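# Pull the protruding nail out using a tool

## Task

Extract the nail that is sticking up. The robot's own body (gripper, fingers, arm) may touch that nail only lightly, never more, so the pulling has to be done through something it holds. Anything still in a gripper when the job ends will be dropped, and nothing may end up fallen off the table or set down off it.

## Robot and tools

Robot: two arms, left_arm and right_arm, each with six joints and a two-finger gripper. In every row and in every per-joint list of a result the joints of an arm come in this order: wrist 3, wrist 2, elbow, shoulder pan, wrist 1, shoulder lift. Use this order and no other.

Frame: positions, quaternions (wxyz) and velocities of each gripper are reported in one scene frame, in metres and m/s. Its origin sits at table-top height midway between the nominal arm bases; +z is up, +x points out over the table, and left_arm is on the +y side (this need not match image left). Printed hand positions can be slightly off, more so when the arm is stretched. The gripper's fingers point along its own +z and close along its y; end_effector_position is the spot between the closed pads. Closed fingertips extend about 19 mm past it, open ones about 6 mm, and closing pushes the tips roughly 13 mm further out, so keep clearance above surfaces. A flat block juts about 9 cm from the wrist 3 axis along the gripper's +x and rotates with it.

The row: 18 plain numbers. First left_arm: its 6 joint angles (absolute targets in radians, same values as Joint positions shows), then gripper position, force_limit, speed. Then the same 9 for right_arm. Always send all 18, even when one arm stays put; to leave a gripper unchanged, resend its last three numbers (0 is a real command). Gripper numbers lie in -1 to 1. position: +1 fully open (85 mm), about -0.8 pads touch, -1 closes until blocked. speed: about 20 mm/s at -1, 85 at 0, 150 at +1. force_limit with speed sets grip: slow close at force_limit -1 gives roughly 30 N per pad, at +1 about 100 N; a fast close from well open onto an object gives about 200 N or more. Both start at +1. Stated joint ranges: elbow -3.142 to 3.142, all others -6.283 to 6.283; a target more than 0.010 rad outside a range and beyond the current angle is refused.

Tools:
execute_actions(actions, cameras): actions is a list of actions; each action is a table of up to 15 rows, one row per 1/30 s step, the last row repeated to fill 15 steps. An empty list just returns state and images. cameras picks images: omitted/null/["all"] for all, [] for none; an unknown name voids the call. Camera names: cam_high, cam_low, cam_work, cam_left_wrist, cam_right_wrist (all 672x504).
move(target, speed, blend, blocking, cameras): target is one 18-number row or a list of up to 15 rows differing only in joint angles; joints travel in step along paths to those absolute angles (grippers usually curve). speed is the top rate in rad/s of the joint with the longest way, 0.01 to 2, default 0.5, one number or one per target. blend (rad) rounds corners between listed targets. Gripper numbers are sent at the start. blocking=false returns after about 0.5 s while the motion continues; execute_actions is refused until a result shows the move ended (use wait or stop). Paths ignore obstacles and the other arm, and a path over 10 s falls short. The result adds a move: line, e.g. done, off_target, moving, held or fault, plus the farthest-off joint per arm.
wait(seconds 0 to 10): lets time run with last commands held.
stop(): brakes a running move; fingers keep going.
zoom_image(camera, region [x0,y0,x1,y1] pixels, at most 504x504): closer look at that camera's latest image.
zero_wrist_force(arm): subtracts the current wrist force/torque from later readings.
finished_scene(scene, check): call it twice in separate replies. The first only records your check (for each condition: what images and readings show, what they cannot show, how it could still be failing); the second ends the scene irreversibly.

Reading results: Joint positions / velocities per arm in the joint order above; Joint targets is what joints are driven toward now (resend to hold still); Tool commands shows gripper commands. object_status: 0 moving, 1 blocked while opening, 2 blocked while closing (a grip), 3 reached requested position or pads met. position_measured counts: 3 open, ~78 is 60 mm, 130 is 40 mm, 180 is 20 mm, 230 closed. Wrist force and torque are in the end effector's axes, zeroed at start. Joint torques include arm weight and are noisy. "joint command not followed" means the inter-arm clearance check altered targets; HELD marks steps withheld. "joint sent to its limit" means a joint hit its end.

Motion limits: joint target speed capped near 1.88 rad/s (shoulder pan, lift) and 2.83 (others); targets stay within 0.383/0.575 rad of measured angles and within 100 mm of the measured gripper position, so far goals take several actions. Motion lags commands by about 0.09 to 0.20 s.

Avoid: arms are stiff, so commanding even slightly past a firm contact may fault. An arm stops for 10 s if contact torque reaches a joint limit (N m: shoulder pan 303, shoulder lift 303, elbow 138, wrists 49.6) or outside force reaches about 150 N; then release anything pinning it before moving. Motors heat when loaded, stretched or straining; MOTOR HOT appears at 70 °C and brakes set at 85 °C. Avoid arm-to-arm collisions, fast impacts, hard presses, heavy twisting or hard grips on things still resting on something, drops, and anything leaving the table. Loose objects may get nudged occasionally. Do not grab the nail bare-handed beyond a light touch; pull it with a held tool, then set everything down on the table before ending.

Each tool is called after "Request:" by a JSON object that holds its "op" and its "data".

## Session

Request:
{"op": "execute_actions", "data": {"actions": []}}

Scene clock: 0.00 s.
left_arm: end_effector_position=(+0.3962, +0.7907, +0.1429) position_measured=3 object_status=3 end_effector_quat_wxyz=(-0.054, +0.451, +0.878, +0.154) end_effector_velocity=(+0.000, +0.000, +0.000) end_effector_angular_velocity=(+0.000, +0.001, +0.000) | right_arm: end_effector_position=(+0.4453, -0.4000, +0.3594) position_measured=3 object_status=3 end_effector_quat_wxyz=(-0.091, +0.981, +0.054, +0.161) end_effector_velocity=(+0.000, +0.000, +0.000) end_effector_angular_velocity=(-0.001, +0.000, +0.000)
Joint names: [wrist 3, wrist 2, elbow, shoulder pan, wrist 1, shoulder lift]
Joint positions: left_arm=[0.893 -1.244 2.472 -0.044 -2.311 -1.759] | right_arm=[-2.28 1.419 -2.409 4.141 -1.173 -0.789]
Joint velocities: left_arm=[0 0 0 0 0 0.001] | right_arm=[-0.001 0 0 -0.001 0 -0.001]
Joint torques (N m): no reading
Motor temperatures (°C): left_arm=[32 32 29 27 35 30] | right_arm=[34 25 29 31 37 30]
Wrist force (N): no reading
Wrist torque (N m): no reading
Wrist force, peak (N): no reading
Joint targets: left_arm=[0.893 -1.244 2.472 -0.044 -2.311 -1.759] | right_arm=[-2.280 1.419 -2.409 4.141 -1.173 -0.789]
Tool commands: left_gripper/position=+1.0 left_gripper/force_limit=+1.0 left_gripper/speed=+1.0 right_gripper/position=+1.0 right_gripper/force_limit=+1.0 right_gripper/speed=+1.0

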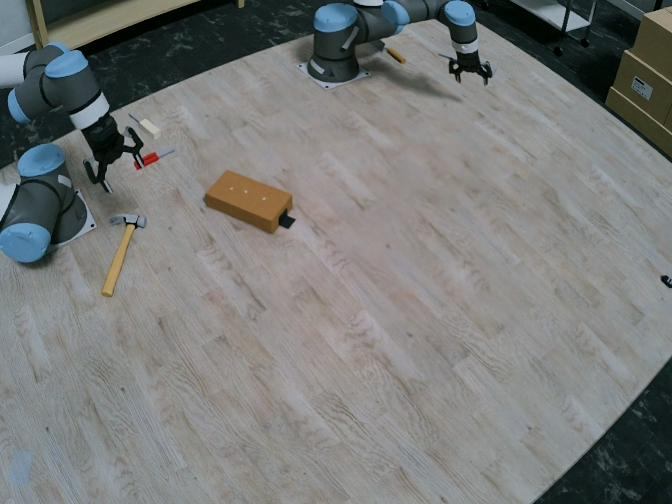

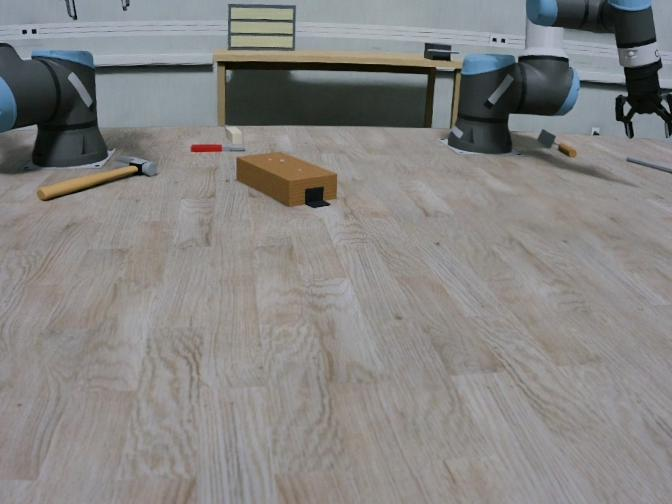

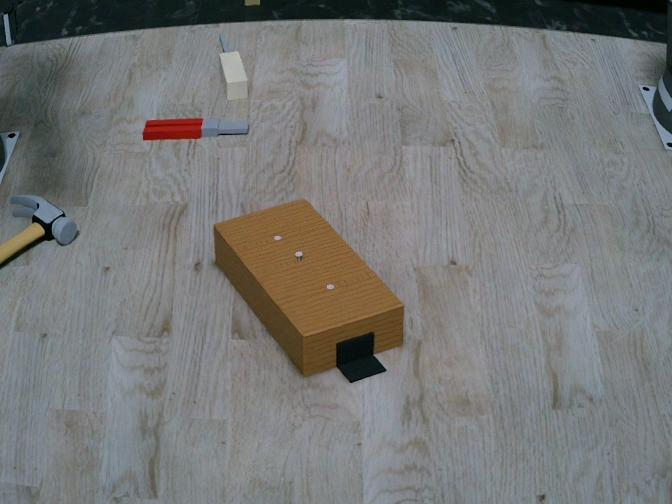

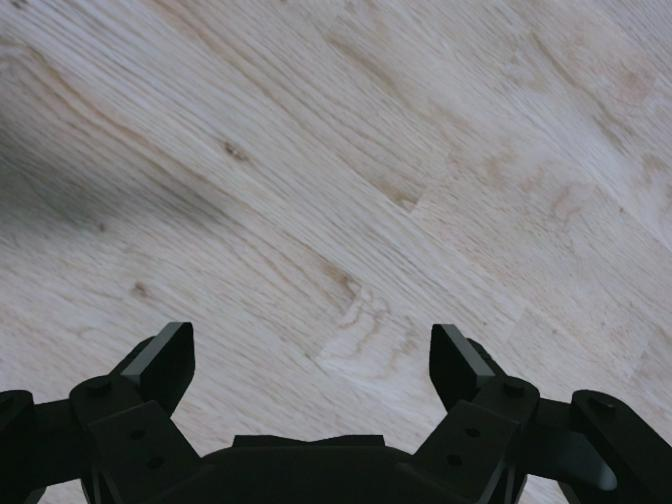

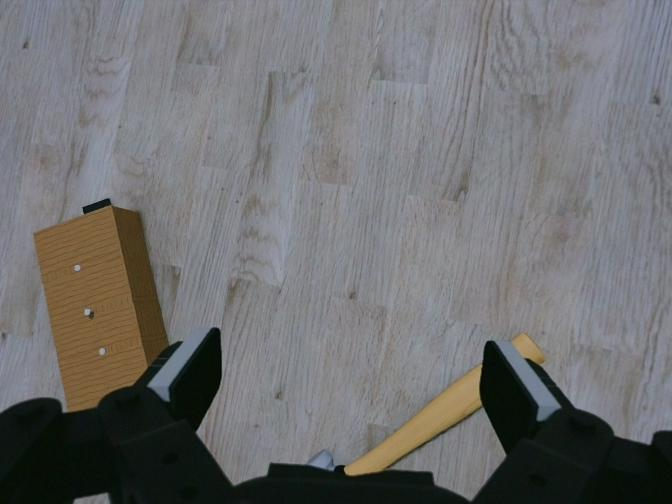

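Request:
{"op": "move", "data": {"target": [0.893,-1.244,2.472,-0.044,-2.311,-1.759,1,1,1,-4.302,1.571,-2.257,4.051,-1.510,-0.945,1,1,1], "speed": 1.0, "cameras": ["cam_right_wrist","cam_high"]}}

Request:
{"op": "zoom_image", "data": {"camera": "cam_high", "region": [60, 140, 320, 310]}}

Scene clock: 6.83 s.
left_arm: end_effector_position=(+0.3966, +0.7906, +0.1432) position_measured=3 object_status=3 end_effector_quat_wxyz=(-0.053, +0.451, +0.877, +0.154) end_effector_velocity=(-0.001, +0.000, -0.001) end_effector_angular_velocity=(+0.001, +0.002, +0.000) | right_arm: end_effector_position=(+0.4167, -0.4187, +0.3589) position_measured=3 object_status=3 end_effector_quat_wxyz=(+0.000, +0.511, +0.859, +0.000) end_effector_velocity=(+0.000, +0.000, +0.000) end_effector_angular_velocity=(-0.001, +0.001, +0.003)
Joint names: [wrist 3, wrist 2, elbow, shoulder pan, wrist 1, shoulder lift]
Joint positions: left_arm=[0.893 -1.244 2.472 -0.044 -2.311 -1.759] | right_arm=[-4.302 1.571 -2.257 4.051 -1.51 -0.945]
Joint velocities: left_arm=[0 0 0.002 0 0 0] | right_arm=[-0.002 0 0 0.001 -0.001 0]
Joint torques (N m): left_arm=[1.81 2.1 -44.78 -10.93 -7.21 -32.86] | right_arm=[-3.27 3.93 52.25 -18.89 0.76 -13.87]
Motor temperatures (°C): left_arm=[32 32 29 27 35 30] | right_arm=[34 25 29 31 37 30]
Wrist force (N): left_arm=[0.0 0.0 -0.3] | right_arm=[-1.1 1.0 -2.0]
Wrist torque (N m): left_arm=[-0.01 0.00 0.00] | right_arm=[0.11 0.03 0.19]
Wrist force, peak (N): left_arm=[0.1 -0.1 -0.7] | right_arm=[-1.6 1.2 -2.2]
Joint targets: left_arm=[0.893 -1.244 2.472 -0.044 -2.311 -1.759] | right_arm=[-4.302 1.571 -2.257 4.051 -1.510 -0.945]
move: done
Images, in order (width x height): cam_high 672x504, cam_right_wrist 672x504.

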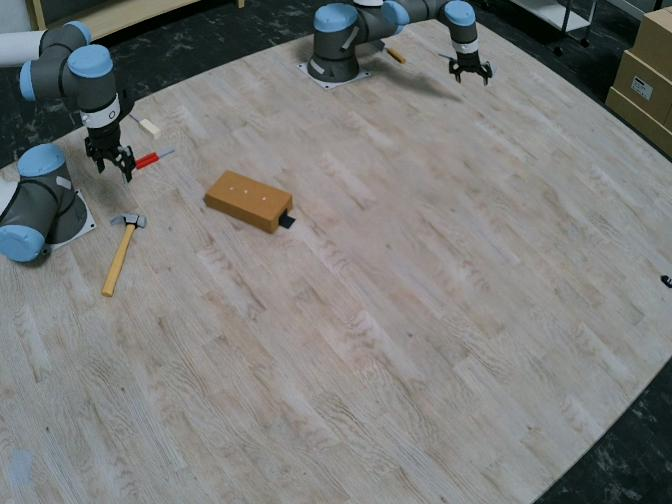

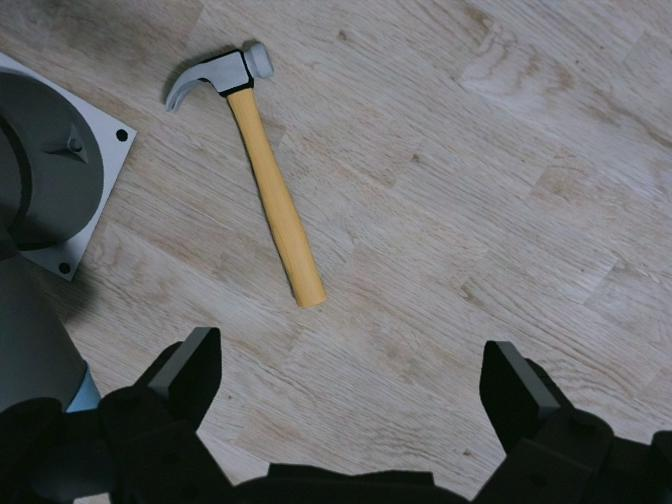

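Scaled by 1.938 from the camera's 672x504 image, which has a finer 960x720 frame.

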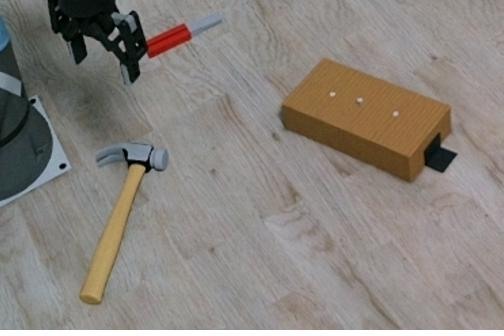

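Request:
{"op": "move", "data": {"target": [0.893,-1.244,2.472,-0.044,-2.311,-1.759,1,1,1,-1.280,-1.571,-2.053,4.197,1.698,-1.2156,1,1,1], "speed": 1.0, "cameras": ["cam_right_wrist","cam_high"]}}

Scene clock: 12.10 s.
left_arm: end_effector_position=(+0.3966, +0.7906, +0.1432) position_measured=3 object_status=3 end_effector_quat_wxyz=(-0.053, +0.451, +0.877, +0.154) end_effector_velocity=(+0.000, +0.000, +0.001) end_effector_angular_velocity=(+0.000, -0.002, +0.000) | right_arm: end_effector_position=(+0.3424, -0.4555, +0.3988) position_measured=3 object_status=3 end_effector_quat_wxyz=(+0.000, +0.393, +0.920, +0.000) end_effector_velocity=(+0.000, +0.001, +0.000) end_effector_angular_velocity=(+0.003, +0.000, +0.000)
Joint names: [wrist 3, wrist 2, elbow, shoulder pan, wrist 1, shoulder lift]
Joint positions: left_arm=[0.893 -1.244 2.472 -0.044 -2.311 -1.759] | right_arm=[-1.28 -1.571 -2.053 4.197 1.698 -1.216]
Joint velocities: left_arm=[0.001 0 -0.001 0.001 0 -0.002] | right_arm=[0.001 -0.002 0 0.001 0.002 -0.001]
Joint torques (N m): left_arm=[1.78 0.73 -37.23 -5.56 -2.69 -32.39] | right_arm=[3.01 -2.93 43.52 21.31 -0.66 -1.03]
Motor temperatures (°C): left_arm=[32 32 29 27 35 30] | right_arm=[34 25 29 31 37 30]
Wrist force (N): left_arm=[0.0 -0.1 -0.4] | right_arm=[-1.0 0.4 -0.4]
Wrist torque (N m): left_arm=[-0.01 0.01 0.00] | right_arm=[0.01 0.01 0.16]
Wrist force, peak (N): left_arm=[0.5 0.2 -0.4] | right_arm=[-3.0 0.2 0.7]
Joint targets: left_arm=[0.893 -1.244 2.472 -0.044 -2.311 -1.759] | right_arm=[-1.280 -1.571 -2.053 4.197 1.698 -1.216]
move: done
Images, in order (width x height): cam_high 672x504, cam_right_wrist 672x504.

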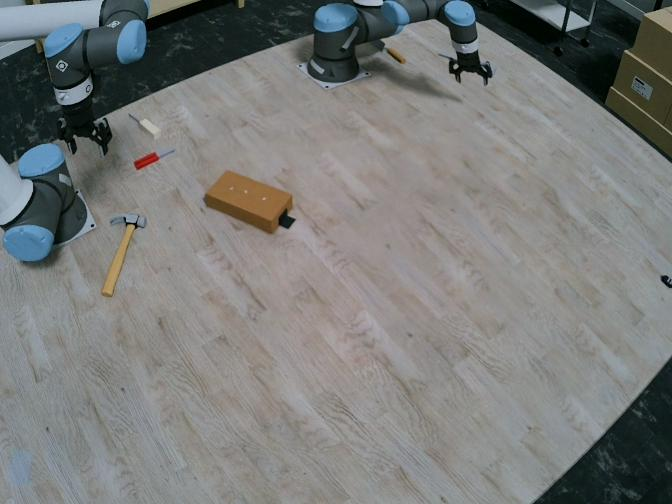

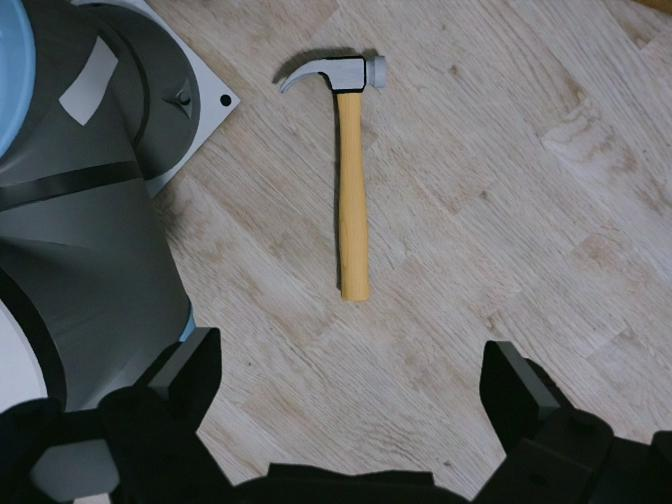

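Request:
{"op": "move", "data": {"target": [0.893,-1.244,2.472,-0.044,-2.311,-1.759,1,1,1,-1.280,-1.571,-2.4426,4.197,2.369,-1.497,1,1,1], "speed": 0.5, "cameras": ["cam_right_wrist","cam_high"]}}

Scene clock: 15.30 s.
left_arm: end_effector_position=(+0.3966, +0.7906, +0.1432) position_measured=3 object_status=3 end_effector_quat_wxyz=(-0.053, +0.451, +0.877, +0.154) end_effector_velocity=(+0.000, +0.000, +0.000) end_effector_angular_velocity=(+0.000, -0.001, +0.000) | right_arm: end_effector_position=(+0.3424, -0.4554, +0.0986) position_measured=3 object_status=3 end_effector_quat_wxyz=(+0.000, +0.393, +0.919, +0.000) end_effector_velocity=(+0.000, +0.000, -0.001) end_effector_angular_velocity=(+0.000, +0.000, +0.001)
Joint names: [wrist 3, wrist 2, elbow, shoulder pan, wrist 1, shoulder lift]
Joint positions: left_arm=[0.893 -1.244 2.472 -0.044 -2.311 -1.759] | right_arm=[-1.28 -1.571 -2.443 4.197 2.369 -1.497]
Joint velocities: left_arm=[0 0 0 0 0 -0.001] | right_arm=[0 0 -0.001 0 0.002 -0.001]
Joint torques (N m): left_arm=[1.97 0.31 -32.29 -1.4 -2 -34.63] | right_arm=[2.9 -1.97 18.77 18.67 -0.66 9.99]
Motor temperatures (°C): left_arm=[32 32 29 27 35 30] | right_arm=[34 25 29 31 37 30]
Wrist force (N): left_arm=[0.2 0.0 -0.4] | right_arm=[-1.3 0.6 -0.7]
Wrist torque (N m): left_arm=[0.01 -0.04 0.00] | right_arm=[0.07 0.00 0.09]
Wrist force, peak (N): left_arm=[0.5 0.0 -0.5] | right_arm=[-1.3 -0.2 -3.0]
Joint targets: left_arm=[0.893 -1.244 2.472 -0.044 -2.311 -1.759] | right_arm=[-1.280 -1.571 -2.443 4.197 2.369 -1.497]
move: done
Images, in order (width x height): cam_high 672x504, cam_right_wrist 672x504.

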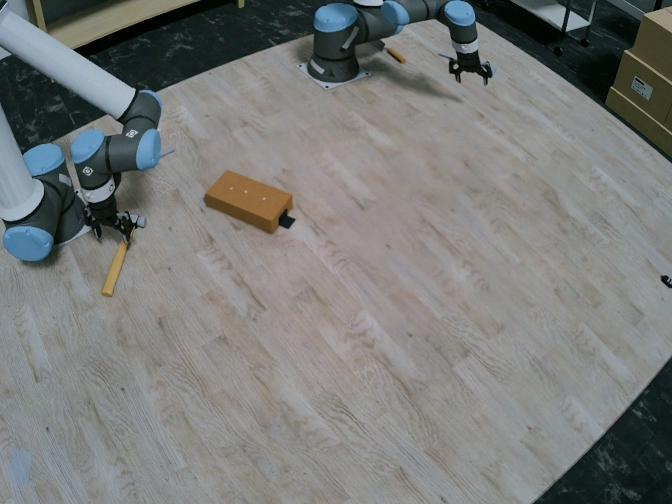

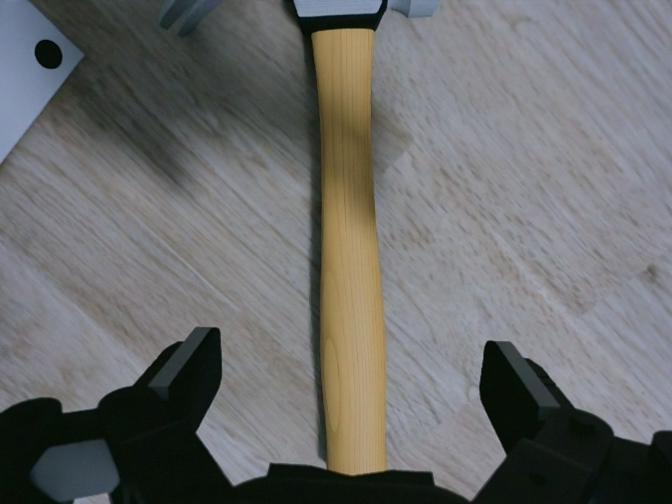

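Request:
{"op": "move", "data": {"target": [0.893,-1.244,2.472,-0.044,-2.311,-1.759,1,1,1,-1.280,-1.571,-2.5018,4.197,2.594,-1.6633,1,1,1], "speed": 0.3, "cameras": ["cam_right_wrist"]}}

Request:
{"op": "move", "data": {"target": [0.893,-1.244,2.472,-0.044,-2.311,-1.759,1,1,1,-1.280,-1.571,-2.5018,4.197,2.594,-1.6633,-1,1,0], "cameras": ["cam_right_wrist","cam_high"]}}

Scene clock: 16.87 s.
left_arm: end_effector_position=(+0.3966, +0.7906, +0.1432) position_measured=3 object_status=3 end_effector_quat_wxyz=(-0.053, +0.451, +0.877, +0.154) end_effector_velocity=(+0.000, +0.000, +0.000) end_effector_angular_velocity=(-0.001, -0.001, +0.000) | right_arm: end_effector_position=(+0.3424, -0.4554, +0.0189) position_measured=3 object_status=3 end_effector_quat_wxyz=(+0.000, +0.393, +0.919, +0.000) end_effector_velocity=(+0.000, -0.001, -0.001) end_effector_angular_velocity=(+0.000, +0.000, -0.002)
Joint names: [wrist 3, wrist 2, elbow, shoulder pan, wrist 1, shoulder lift]
Joint positions: left_arm=[0.893 -1.244 2.472 -0.044 -2.311 -1.759] | right_arm=[-1.28 -1.571 -2.502 4.197 2.594 -1.663]
Joint velocities: left_arm=[0 -0.001 0 0 0 -0.001] | right_arm=[0 0 0 -0.002 0.002 -0.002]
Joint torques (N m): left_arm=[1.67 0.35 -31.42 -2.95 -1.19 -34.55] | right_arm=[2.84 -1.6 11.11 18.92 -0.29 17.84]
Motor temperatures (°C): left_arm=[32 32 29 27 35 30] | right_arm=[34 25 29 31 37 30]
Wrist force (N): left_arm=[0.1 0.0 -0.3] | right_arm=[-0.8 0.2 -0.8]
Wrist torque (N m): left_arm=[0.00 -0.02 0.00] | right_arm=[-0.08 -0.03 0.18]
Wrist force, peak (N): left_arm=[0.2 0.0 -0.6] | right_arm=[-2.0 0.5 -2.0]
Joint targets: left_arm=[0.893 -1.244 2.472 -0.044 -2.311 -1.759] | right_arm=[-1.280 -1.571 -2.502 4.197 2.594 -1.663]
move: done
Images, in order (width x height): cam_right_wrist 672x504.

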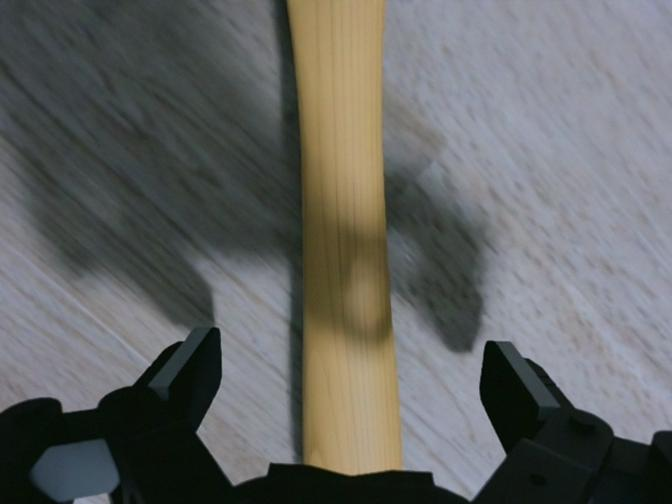

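Scene clock: 17.83 s.
left_arm: end_effector_position=(+0.3966, +0.7906, +0.1432) position_measured=3 object_status=3 end_effector_quat_wxyz=(-0.053, +0.451, +0.877, +0.154) end_effector_velocity=(+0.000, +0.000, +0.000) end_effector_angular_velocity=(+0.000, -0.001, +0.000) | right_arm: end_effector_position=(+0.3424, -0.4554, +0.0188) position_measured=157 object_status=2 end_effector_quat_wxyz=(+0.000, +0.393, +0.919, +0.000) end_effector_velocity=(+0.000, +0.000, +0.000) end_effector_angular_velocity=(+0.000, +0.000, -0.001)
Joint names: [wrist 3, wrist 2, elbow, shoulder pan, wrist 1, shoulder lift]
Joint positions: left_arm=[0.893 -1.244 2.472 -0.044 -2.311 -1.759] | right_arm=[-1.28 -1.571 -2.502 4.197 2.594 -1.663]
Joint velocities: left_arm=[0 0 0 0 0 -0.001] | right_arm=[0 0 0 -0.001 -0.001 0.001]
Joint torques (N m): left_arm=[1.88 0.19 -31.66 -2.53 -1.98 -34.02] | right_arm=[3.02 -0.4 13.93 16.33 0.61 18.28]
Motor temperatures (°C): left_arm=[32 32 29 27 35 30] | right_arm=[34 25 29 31 37 30]
Wrist force (N): left_arm=[0.0 -0.1 -0.2] | right_arm=[2.0 -10.0 -40.1]
Wrist torque (N m): left_arm=[-0.02 0.00 0.00] | right_arm=[0.12 -0.05 -0.57]
Wrist force, peak (N): left_arm=[0.2 -0.2 -0.4] | right_arm=[2.4 -10.0 -42.4]
Joint targets: left_arm=[0.893 -1.244 2.472 -0.044 -2.311 -1.759] | right_arm=[-1.280 -1.571 -2.502 4.197 2.594 -1.663]
move: done
Images, in order (width x height): cam_high 672x504, cam_right_wrist 672x504.

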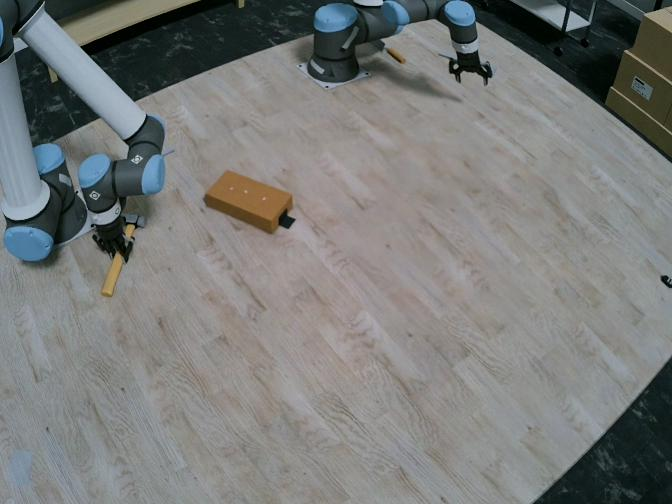

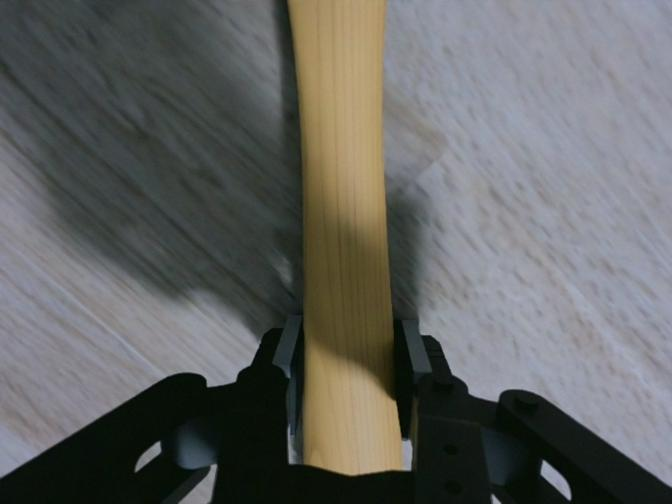

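Request:
{"op": "move", "data": {"target": [[0.893,-1.244,2.472,-0.044,-2.311,-1.759,1,1,1,-1.280,-1.571,-2.4426,4.197,2.369,-1.497,-1,1,0],[0.893,-1.244,2.472,-0.044,-2.311,-1.759,1,1,1,-1.280,-1.571,-2.053,4.197,1.698,-1.2156,-1,1,0]], "speed": [0.2,0.4], "cameras": ["cam_right_wrist","cam_high"]}}

Request:
{"op": "move", "data": {"target": [0.893,-1.244,2.472,-0.044,-2.311,-1.759,1,1,1,-2.271,-3.837,-1.6002,4.0169,3.6835,-2.0833,-1,1,0], "speed": 0.6}}

Request:
{"op": "zoom_image", "data": {"camera": "cam_high", "region": [200, 140, 300, 240]}}

Scene clock: 24.70 s.
left_arm: end_effector_position=(+0.3966, +0.7906, +0.1432) position_measured=3 object_status=3 end_effector_quat_wxyz=(-0.053, +0.451, +0.877, +0.154) end_effector_velocity=(-0.001, +0.000, +0.000) end_effector_angular_velocity=(-0.001, -0.001, +0.000) | right_arm: end_effector_position=(+0.3424, -0.4554, +0.3988) position_measured=232 object_status=3 end_effector_quat_wxyz=(+0.000, +0.393, +0.919, +0.000) end_effector_velocity=(+0.000, +0.000, +0.001) end_effector_angular_velocity=(+0.000, +0.000, +0.001)
Joint names: [wrist 3, wrist 2, elbow, shoulder pan, wrist 1, shoulder lift]
Joint positions: left_arm=[0.893 -1.244 2.472 -0.044 -2.311 -1.759] | right_arm=[-1.28 -1.571 -2.053 4.197 1.698 -1.216]
Joint velocities: left_arm=[0 -0.001 0.001 0 0 -0.002] | right_arm=[-0.001 0 0.001 0 -0.001 0]
Joint torques (N m): left_arm=[1.51 0.46 -34.48 5.22 -2.64 -34.79] | right_arm=[2.68 -2.04 44.18 14.42 -8.26 23.97]
Motor temperatures (°C): left_arm=[32 32 29 27 35 30] | right_arm=[33 25 29 31 37 30]
Wrist force (N): left_arm=[0.1 0.1 -0.3] | right_arm=[-1.3 0.4 -0.3]
Wrist torque (N m): left_arm=[0.01 -0.02 0.00] | right_arm=[0.01 0.06 0.16]
Wrist force, peak (N): left_arm=[0.5 -0.1 -0.7] | right_arm=[2.1 -10.9 -42.5]
Joint targets: left_arm=[0.893 -1.244 2.472 -0.044 -2.311 -1.759] | right_arm=[-1.280 -1.571 -2.053 4.197 1.698 -1.216]
move: done
Images, in order (width x height): cam_high 672x504, cam_right_wrist 672x504.

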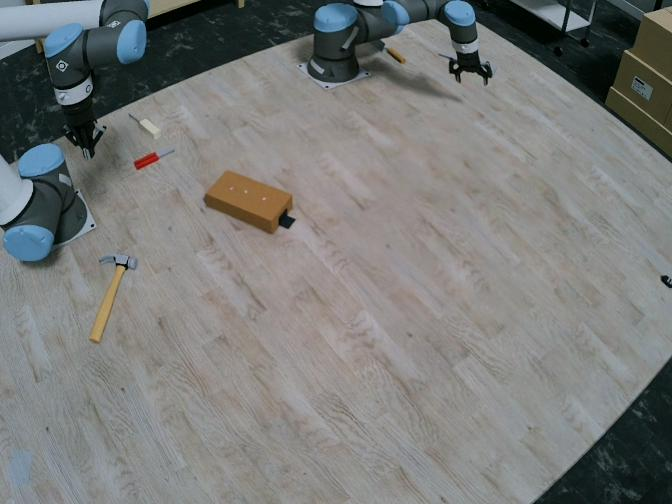

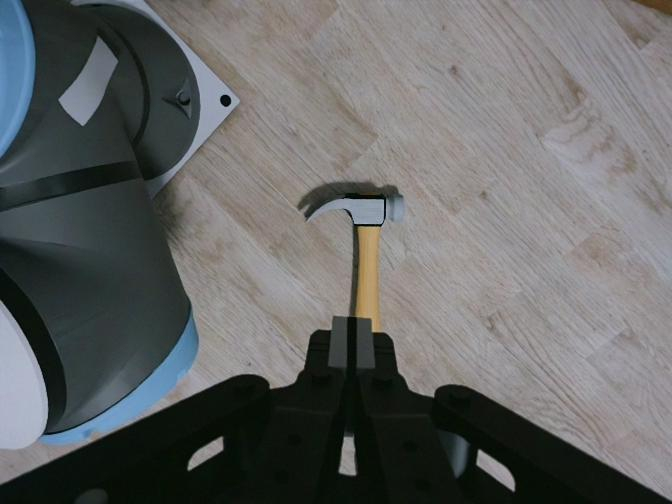

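Scene clock: 29.03 s.
left_arm: end_effector_position=(+0.3966, +0.7906, +0.1432) position_measured=3 object_status=3 end_effector_quat_wxyz=(-0.053, +0.451, +0.877, +0.154) end_effector_velocity=(+0.001, +0.000, +0.000) end_effector_angular_velocity=(+0.000, -0.001, -0.001) | right_arm: end_effector_position=(+0.4323, -0.0784, +0.3001) position_measured=232 object_status=3 end_effector_quat_wxyz=(+0.298, +0.641, -0.299, -0.641) end_effector_velocity=(+0.001, -0.001, -0.001) end_effector_angular_velocity=(+0.001, +0.000, +0.000)
Joint names: [wrist 3, wrist 2, elbow, shoulder pan, wrist 1, shoulder lift]
Joint positions: left_arm=[0.893 -1.244 2.472 -0.044 -2.311 -1.759] | right_arm=[-2.271 -3.837 -1.6 4.017 3.683 -2.083]
Joint velocities: left_arm=[0 0 -0.001 -0.001 0 0] | right_arm=[-0.001 -0.002 0 -0.001 0.001 -0.001]
Joint torques (N m): left_arm=[1.46 0.71 -35.33 7.76 -2.69 -33.72] | right_arm=[-3.15 -3.14 39.84 -16.12 2.43 71.31]
Motor temperatures (°C): left_arm=[32 32 29 27 35 30] | right_arm=[33 25 29 31 37 30]
Wrist force (N): left_arm=[0.2 0.1 -0.3] | right_arm=[-4.2 2.2 0.6]
Wrist torque (N m): left_arm=[0.01 -0.04 0.00] | right_arm=[0.15 -0.02 0.20]
Wrist force, peak (N): left_arm=[-0.2 0.0 -0.6] | right_arm=[-4.6 2.4 1.9]
Joint targets: left_arm=[0.893 -1.244 2.472 -0.044 -2.311 -1.759] | right_arm=[-2.271 -3.837 -1.600 4.017 3.683 -2.083]
move: done

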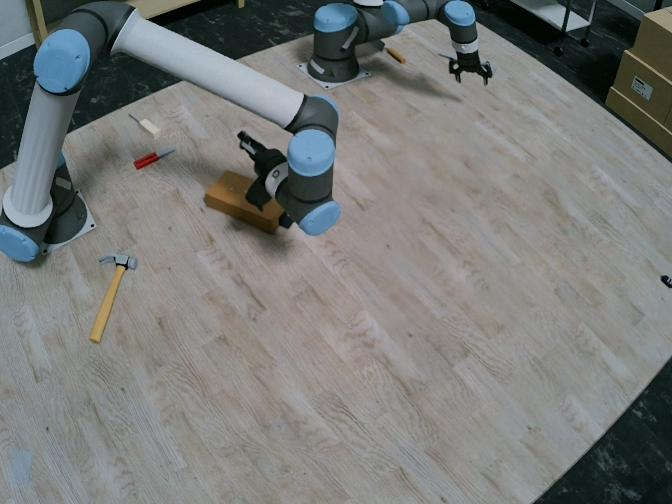

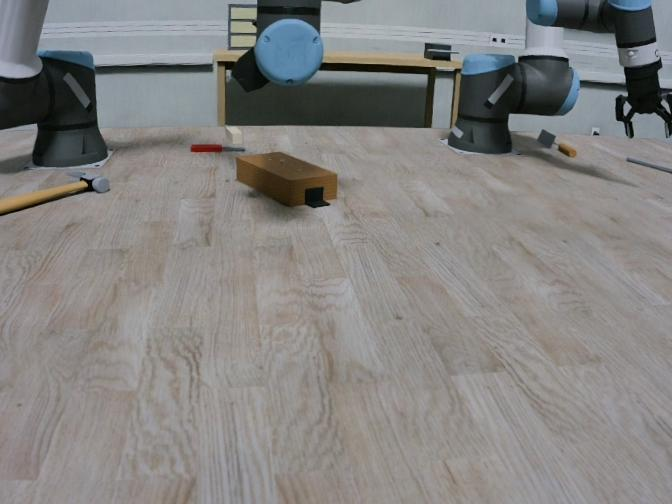

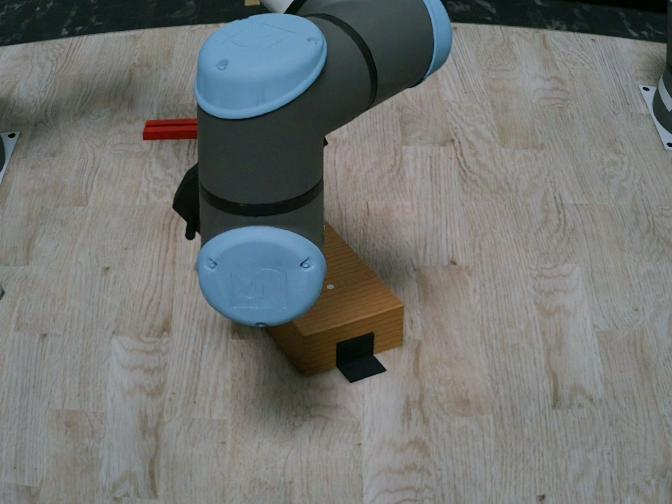

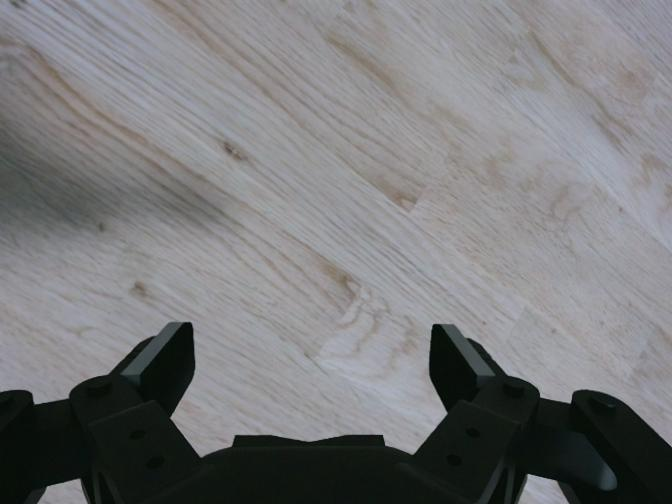

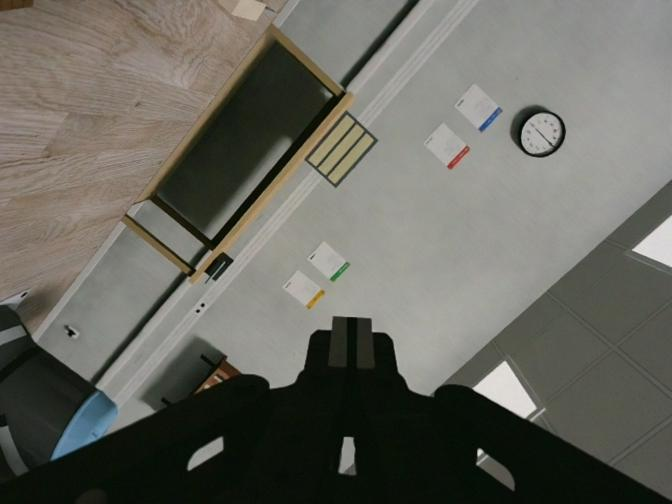

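Scaled by 5.040 from the camera's 672x504 image, which has a finer 960x720 frame.

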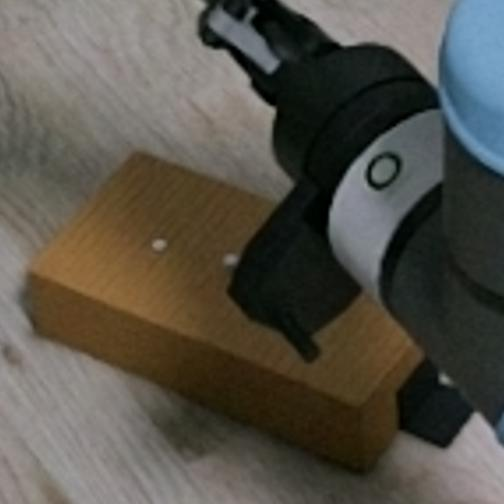

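Request:
{"op": "move", "data": {"target": [[0.893,-1.244,2.472,-0.044,-2.311,-1.759,1,1,1,-1.280,-1.571,-2.053,4.197,1.698,-1.2156,1,1,1],[0.893,-1.244,2.472,-0.044,-2.311,-1.759,1,1,1,-1.652,-1.571,-2.2836,3.8244,2.2529,-1.5403,1,1,1]], "speed": 0.8, "cameras": ["cam_right_wrist","cam_high"], "blend": 0.1}}

Scene clock: 34.83 s.
left_arm: end_effector_position=(+0.3966, +0.7906, +0.1432) position_measured=3 object_status=3 end_effector_quat_wxyz=(-0.053, +0.451, +0.877, +0.154) end_effector_velocity=(+0.000, +0.000, +0.000) end_effector_angular_velocity=(+0.000, +0.000, +0.000) | right_arm: end_effector_position=(+0.4219, -0.5160, +0.1489) position_measured=3 object_status=3 end_effector_quat_wxyz=(+0.000, +0.393, +0.919, +0.000) end_effector_velocity=(+0.000, -0.001, -0.001) end_effector_angular_velocity=(+0.000, +0.001, -0.001)
Joint names: [wrist 3, wrist 2, elbow, shoulder pan, wrist 1, shoulder lift]
Joint positions: left_arm=[0.893 -1.244 2.472 -0.044 -2.311 -1.759] | right_arm=[-1.652 -1.571 -2.284 3.824 2.253 -1.54]
Joint velocities: left_arm=[0 -0.001 -0.001 0 0 0.001] | right_arm=[0 0 -0.001 -0.001 0.002 -0.001]
Joint torques (N m): left_arm=[1.34 0.53 -36.6 9 -2.86 -33.6] | right_arm=[-3.1 3.46 21.63 -16.11 -0.58 18.83]
Motor temperatures (°C): left_arm=[32 32 29 27 35 30] | right_arm=[33 25 29 31 37 30]
Wrist force (N): left_arm=[0.2 0.1 -0.2] | right_arm=[-1.3 0.3 -1.5]
Wrist torque (N m): left_arm=[0.02 -0.03 -0.01] | right_arm=[0.00 0.08 0.09]
Wrist force, peak (N): left_arm=[0.3 0.0 -0.6] | right_arm=[-4.4 1.8 1.8]
Joint targets: left_arm=[0.893 -1.244 2.472 -0.044 -2.311 -1.759] | right_arm=[-1.652 -1.571 -2.284 3.824 2.253 -1.540]
move: done
Images, in order (width x height): cam_high 672x504, cam_right_wrist 672x504.

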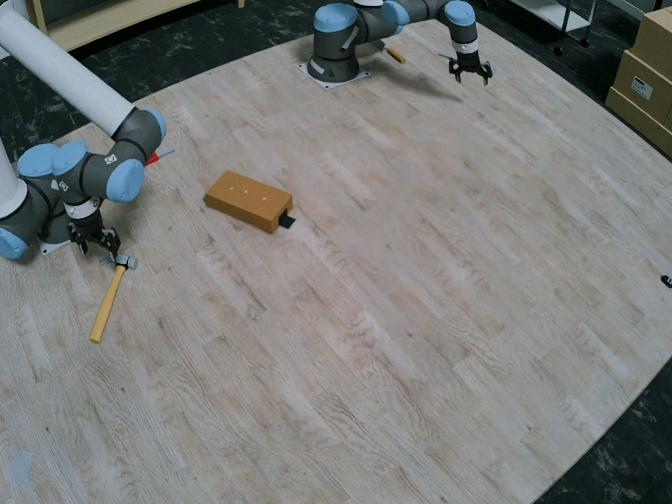

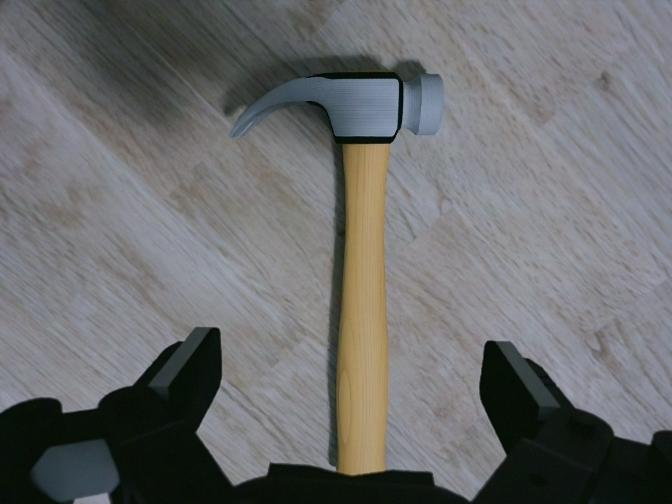

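Request:
{"op": "move", "data": {"target": [0.893,-1.244,2.472,-0.044,-2.311,-1.759,1,1,1,-1.636,-1.571,-2.3701,3.826,2.5599,-1.7608,1,1,1], "speed": 0.3, "cameras": []}}

Request:
{"op": "move", "data": {"target": [0.893,-1.244,2.472,-0.044,-2.311,-1.759,1,1,1,-1.636,-1.571,-2.3701,3.826,2.5599,-1.7608,-1,1,0], "cameras": ["cam_right_wrist"]}}

Scene clock: 36.90 s.
left_arm: end_effector_position=(+0.3966, +0.7906, +0.1432) position_measured=3 object_status=3 end_effector_quat_wxyz=(-0.053, +0.451, +0.877, +0.154) end_effector_velocity=(+0.000, +0.000, +0.000) end_effector_angular_velocity=(+0.001, +0.000, +0.000) | right_arm: end_effector_position=(+0.4255, -0.5125, +0.0209) position_measured=3 object_status=3 end_effector_quat_wxyz=(+0.000, +0.400, +0.917, +0.000) end_effector_velocity=(+0.000, +0.000, -0.001) end_effector_angular_velocity=(+0.000, +0.001, -0.001)
Joint names: [wrist 3, wrist 2, elbow, shoulder pan, wrist 1, shoulder lift]
Joint positions: left_arm=[0.893 -1.244 2.472 -0.044 -2.311 -1.759] | right_arm=[-1.636 -1.571 -2.37 3.826 2.56 -1.761]
Joint velocities: left_arm=[0 0.001 -0.001 0 0 0.001] | right_arm=[0 0 0 -0.001 0.002 -0.002]
Joint torques (N m): left_arm=[0.76 0.35 -35.62 10.66 -3.12 -32.83] | right_arm=[3.14 0.75 12.11 19.52 -0.68 26.27]
Motor temperatures (°C): left_arm=[32 32 29 27 35 30] | right_arm=[33 25 29 31 37 30]
Wrist force (N): left_arm=[0.2 0.0 -0.3] | right_arm=[-1.0 0.9 -1.4]
Wrist torque (N m): left_arm=[0.00 -0.02 0.00] | right_arm=[0.18 0.05 0.17]
Wrist force, peak (N): left_arm=[0.2 0.1 -0.7] | right_arm=[-1.0 -0.2 -3.1]
Joint targets: left_arm=[0.893 -1.244 2.472 -0.044 -2.311 -1.759] | right_arm=[-1.636 -1.571 -2.370 3.826 2.560 -1.761]
move: done
No camera images: "cameras" was empty.

Scene clock: 37.93 s.
left_arm: end_effector_position=(+0.3966, +0.7906, +0.1432) position_measured=3 object_status=3 end_effector_quat_wxyz=(-0.053, +0.451, +0.877, +0.154) end_effector_velocity=(-0.001, +0.000, +0.000) end_effector_angular_velocity=(+0.000, +0.000, +0.000) | right_arm: end_effector_position=(+0.4255, -0.5125, +0.0209) position_measured=172 object_status=2 end_effector_quat_wxyz=(+0.000, +0.400, +0.917, +0.000) end_effector_velocity=(+0.000, +0.000, +0.000) end_effector_angular_velocity=(+0.000, +0.000, +0.001)
Joint names: [wrist 3, wrist 2, elbow, shoulder pan, wrist 1, shoulder lift]
Joint positions: left_arm=[0.893 -1.244 2.472 -0.044 -2.311 -1.759] | right_arm=[-1.636 -1.571 -2.37 3.826 2.56 -1.761]
Joint velocities: left_arm=[0 0 0.001 0 0 -0.001] | right_arm=[0 0 0 0.001 -0.001 0.001]
Joint torques (N m): left_arm=[0.72 0.24 -36.9 11.35 -3.13 -33.84] | right_arm=[3.07 -0.5 15.45 19.96 -2.14 28.19]
Motor temperatures (°C): left_arm=[32 32 29 27 35 30] | right_arm=[33 25 29 31 37 30]
Wrist force (N): left_arm=[0.1 0.0 -0.3] | right_arm=[0.1 -4.9 -34.4]
Wrist torque (N m): left_arm=[0.00 0.00 0.00] | right_arm=[0.26 -0.06 -0.22]
Wrist force, peak (N): left_arm=[0.0 -0.2 -0.5] | right_arm=[0.2 -4.7 -35.3]
Joint targets: left_arm=[0.893 -1.244 2.472 -0.044 -2.311 -1.759] | right_arm=[-1.636 -1.571 -2.370 3.826 2.560 -1.761]
move: done
Images, in order (width x height): cam_right_wrist 672x504.

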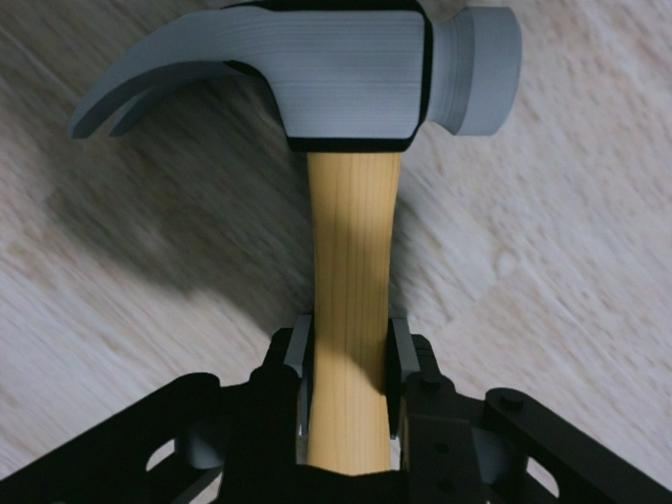

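Request:
{"op": "move", "data": {"target": [0.893,-1.244,2.472,-0.044,-2.311,-1.759,1,1,1,-1.636,-1.571,-2.355,3.826,2.50,-1.716,-1,1,0], "speed": 0.1, "cameras": ["cam_right_wrist"]}}

Scene clock: 39.20 s.
left_arm: end_effector_position=(+0.3966, +0.7906, +0.1432) position_measured=3 object_status=3 end_effector_quat_wxyz=(-0.053, +0.451, +0.877, +0.154) end_effector_velocity=(-0.001, +0.001, -0.001) end_effector_angular_velocity=(+0.001, +0.002, +0.001) | right_arm: end_effector_position=(+0.4263, -0.5119, +0.0450) position_measured=172 object_status=2 end_effector_quat_wxyz=(+0.000, +0.400, +0.917, +0.000) end_effector_velocity=(+0.000, +0.000, +0.001) end_effector_angular_velocity=(+0.000, +0.000, +0.001)
Joint names: [wrist 3, wrist 2, elbow, shoulder pan, wrist 1, shoulder lift]
Joint positions: left_arm=[0.893 -1.244 2.472 -0.044 -2.311 -1.759] | right_arm=[-1.636 -1.571 -2.355 3.826 2.5 -1.716]
Joint velocities: left_arm=[0 0 0.001 0.001 0 0] | right_arm=[-0.001 0 0.001 0 -0.002 0.001]
Joint torques (N m): left_arm=[0.93 0.09 -37.04 9.79 -3.28 -33.83] | right_arm=[2.77 -1.89 27.96 18.03 -8.93 52.7]
Motor temperatures (°C): left_arm=[32 32 29 27 35 30] | right_arm=[33 25 29 31 37 30]
Wrist force (N): left_arm=[0.2 -0.2 -0.4] | right_arm=[0.0 1.0 2.3]
Wrist torque (N m): left_arm=[-0.02 -0.02 0.00] | right_arm=[0.24 -0.10 0.17]
Wrist force, peak (N): left_arm=[0.2 -0.3 -0.4] | right_arm=[0.1 -4.7 -34.6]
Joint targets: left_arm=[0.893 -1.244 2.472 -0.044 -2.311 -1.759] | right_arm=[-1.636 -1.571 -2.355 3.826 2.500 -1.716]
move: done
Images, in order (width x height): cam_right_wrist 672x504.

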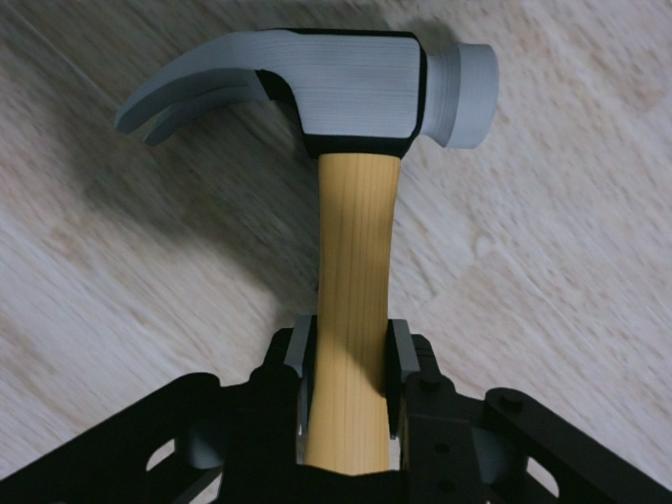

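Request:
{"op": "move", "data": {"target": [0.893,-1.244,2.472,-0.044,-2.311,-1.759,1,1,1,-1.636,-1.571,-2.368,3.826,2.551,-1.754,-1,1,0], "speed": 0.1, "cameras": []}}

Request:
{"op": "move", "data": {"target": [0.893,-1.244,2.472,-0.044,-2.311,-1.759,1,1,1,-1.636,-1.571,-2.368,3.826,2.551,-1.754,1,1,-0.5], "cameras": ["cam_right_wrist"]}}

Request:
{"op": "move", "data": {"target": [0.893,-1.244,2.472,-0.044,-2.311,-1.759,1,1,1,-1.636,-1.571,-2.368,3.826,2.551,-1.754,-1,1,0.7], "cameras": []}}

Request:
{"op": "move", "data": {"target": [0.893,-1.244,2.472,-0.044,-2.311,-1.759,1,1,1,-1.636,-1.571,-2.355,3.826,2.50,-1.716,-1,1,0.7], "speed": 0.1, "cameras": ["cam_right_wrist"]}}

Scene clock: 40.93 s.
left_arm: end_effector_position=(+0.3966, +0.7906, +0.1432) position_measured=3 object_status=3 end_effector_quat_wxyz=(-0.053, +0.451, +0.877, +0.154) end_effector_velocity=(+0.001, +0.000, +0.000) end_effector_angular_velocity=(+0.000, +0.000, +0.000) | right_arm: end_effector_position=(+0.4256, -0.5124, +0.0245) position_measured=172 object_status=2 end_effector_quat_wxyz=(+0.000, +0.400, +0.917, +0.000) end_effector_velocity=(+0.000, +0.000, -0.001) end_effector_angular_velocity=(+0.001, -0.002, +0.000)
Joint names: [wrist 3, wrist 2, elbow, shoulder pan, wrist 1, shoulder lift]
Joint positions: left_arm=[0.893 -1.244 2.472 -0.044 -2.311 -1.759] | right_arm=[-1.636 -1.571 -2.368 3.826 2.551 -1.754]
Joint velocities: left_arm=[0 0 -0.001 0 0 0.001] | right_arm=[-0.001 0 0 -0.001 0.003 0]
Joint torques (N m): left_arm=[0.88 0.96 -37.28 6.82 -3.44 -33.85] | right_arm=[2.77 -2.52 10.94 14.21 -0.68 28.35]
Motor temperatures (°C): left_arm=[32 32 29 27 35 30] | right_arm=[33 25 29 31 37 30]
Wrist force (N): left_arm=[0.1 0.0 -0.5] | right_arm=[-3.0 1.6 -2.2]
Wrist torque (N m): left_arm=[0.00 -0.01 0.00] | right_arm=[0.17 0.15 0.22]
Wrist force, peak (N): left_arm=[0.1 0.3 -0.5] | right_arm=[-3.1 1.8 -2.4]
Joint targets: left_arm=[0.893 -1.244 2.472 -0.044 -2.311 -1.759] | right_arm=[-1.636 -1.571 -2.368 3.826 2.551 -1.754]
move: done
No camera images: "cameras" was empty.

Scene clock: 42.43 s.
left_arm: end_effector_position=(+0.3966, +0.7906, +0.1432) position_measured=3 object_status=3 end_effector_quat_wxyz=(-0.053, +0.451, +0.877, +0.154) end_effector_velocity=(+0.000, +0.000, -0.001) end_effector_angular_velocity=(+0.000, +0.001, +0.001) | right_arm: end_effector_position=(+0.4256, -0.5124, +0.0244) position_measured=3 object_status=0 end_effector_quat_wxyz=(+0.000, +0.400, +0.917, +0.000) end_effector_velocity=(-0.001, +0.000, +0.000) end_effector_angular_velocity=(-0.002, +0.002, +0.000)
Joint names: [wrist 3, wrist 2, elbow, shoulder pan, wrist 1, shoulder lift]
Joint positions: left_arm=[0.893 -1.244 2.472 -0.044 -2.311 -1.759] | right_arm=[-1.636 -1.571 -2.368 3.826 2.551 -1.754]
Joint velocities: left_arm=[-0.001 0 0 0 0 0.001] | right_arm=[0.001 0 0 0.001 -0.002 -0.001]
Joint torques (N m): left_arm=[0.98 0.87 -37.9 8.77 -3.07 -32.77] | right_arm=[2.32 -2.46 20.02 12.23 -1.72 28.3]
Motor temperatures (°C): left_arm=[32 32 29 27 35 30] | right_arm=[33 25 29 31 37 30]
Wrist force (N): left_arm=[0.2 -0.1 -0.4] | right_arm=[-1.0 0.8 -1.0]
Wrist torque (N m): left_arm=[-0.01 -0.03 0.00] | right_arm=[0.16 0.04 0.17]
Wrist force, peak (N): left_arm=[0.2 0.1 -0.6] | right_arm=[-3.4 1.8 -2.4]
Joint targets: left_arm=[0.893 -1.244 2.472 -0.044 -2.311 -1.759] | right_arm=[-1.636 -1.571 -2.368 3.826 2.551 -1.754]
move: done
Images, in order (width x height): cam_right_wrist 672x504.

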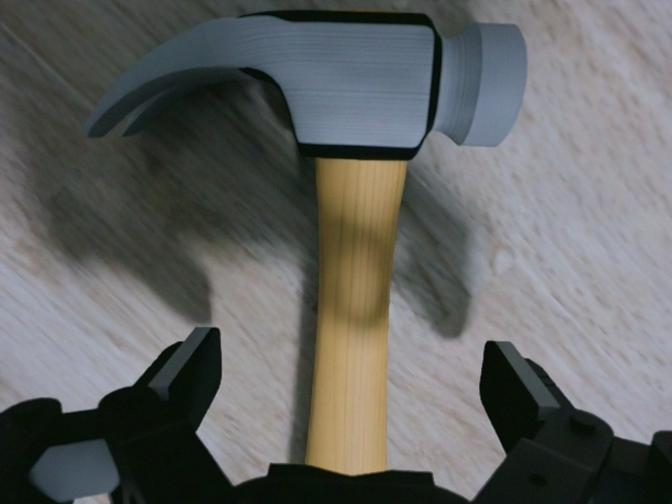

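Scene clock: 43.20 s.
left_arm: end_effector_position=(+0.3966, +0.7906, +0.1432) position_measured=3 object_status=3 end_effector_quat_wxyz=(-0.053, +0.451, +0.877, +0.154) end_effector_velocity=(+0.000, -0.001, -0.001) end_effector_angular_velocity=(+0.000, +0.001, -0.001) | right_arm: end_effector_position=(+0.4257, -0.5124, +0.0245) position_measured=175 object_status=0 end_effector_quat_wxyz=(+0.000, +0.400, +0.917, +0.000) end_effector_velocity=(+0.000, -0.001, +0.000) end_effector_angular_velocity=(+0.000, +0.000, -0.003)
Joint names: [wrist 3, wrist 2, elbow, shoulder pan, wrist 1, shoulder lift]
Joint positions: left_arm=[0.893 -1.244 2.472 -0.044 -2.311 -1.759] | right_arm=[-1.636 -1.571 -2.368 3.826 2.551 -1.754]
Joint velocities: left_arm=[0 -0.001 0 -0.001 0 0.001] | right_arm=[0.001 0 0 -0.003 0 0.001]
Joint torques (N m): left_arm=[0.6 0.91 -37.49 5.78 -3.53 -31.68] | right_arm=[2.23 -2.37 15.22 10.68 -0.76 28.33]
Motor temperatures (°C): left_arm=[32 32 29 27 35 30] | right_arm=[33 25 29 31 37 30]
Wrist force (N): left_arm=[0.0 -0.3 -0.4] | right_arm=[0.2 -2.6 -49.6]
Wrist torque (N m): left_arm=[-0.04 0.00 0.00] | right_arm=[0.21 -0.05 0.30]
Wrist force, peak (N): left_arm=[0.1 -0.2 -0.6] | right_arm=[0.2 -1.7 -51.0]
Joint targets: left_arm=[0.893 -1.244 2.472 -0.044 -2.311 -1.759] | right_arm=[-1.636 -1.571 -2.368 3.826 2.551 -1.754]
move: done
No camera images: "cameras" was empty.

Scene clock: 44.07 s.
left_arm: end_effector_position=(+0.3966, +0.7906, +0.1432) position_measured=3 object_status=3 end_effector_quat_wxyz=(-0.053, +0.451, +0.877, +0.154) end_effector_velocity=(+0.000, +0.000, +0.000) end_effector_angular_velocity=(+0.000, +0.001, +0.001) | right_arm: end_effector_position=(+0.4263, -0.5119, +0.0450) position_measured=175 object_status=2 end_effector_quat_wxyz=(+0.000, +0.400, +0.917, +0.000) end_effector_velocity=(+0.000, +0.000, +0.001) end_effector_angular_velocity=(+0.000, +0.000, +0.001)
Joint names: [wrist 3, wrist 2, elbow, shoulder pan, wrist 1, shoulder lift]
Joint positions: left_arm=[0.893 -1.244 2.472 -0.044 -2.311 -1.759] | right_arm=[-1.636 -1.571 -2.355 3.826 2.5 -1.716]
Joint velocities: left_arm=[0 0 0 0.001 0 0.001] | right_arm=[0 0 0.001 0.001 -0.002 0.001]
Joint torques (N m): left_arm=[1.33 0.38 -38.69 5.84 -3.68 -34.62] | right_arm=[2.31 -2.26 27.52 10.78 -9.16 53.22]
Motor temperatures (°C): left_arm=[32 32 29 27 35 30] | right_arm=[33 25 29 31 37 30]
Wrist force (N): left_arm=[0.0 0.0 -0.2] | right_arm=[-0.6 0.5 3.2]
Wrist torque (N m): left_arm=[-0.01 0.00 0.00] | right_arm=[0.12 -0.24 0.15]
Wrist force, peak (N): left_arm=[0.3 0.0 -0.4] | right_arm=[0.3 -2.6 -49.2]
Joint targets: left_arm=[0.893 -1.244 2.472 -0.044 -2.311 -1.759] | right_arm=[-1.636 -1.571 -2.355 3.826 2.500 -1.716]
move: done
Images, in order (width x height): cam_right_wrist 672x504.

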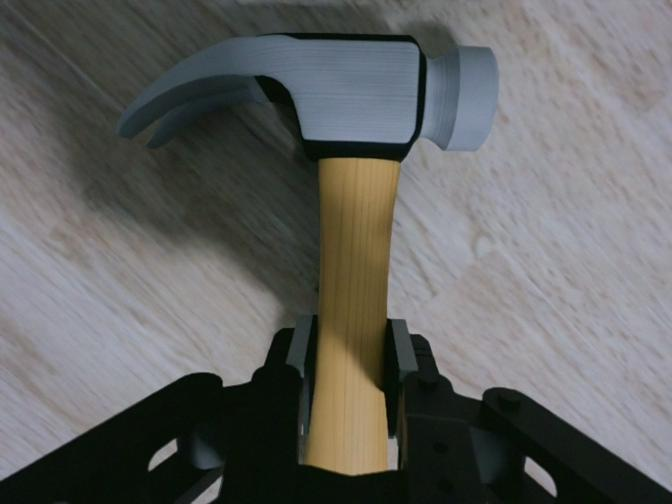

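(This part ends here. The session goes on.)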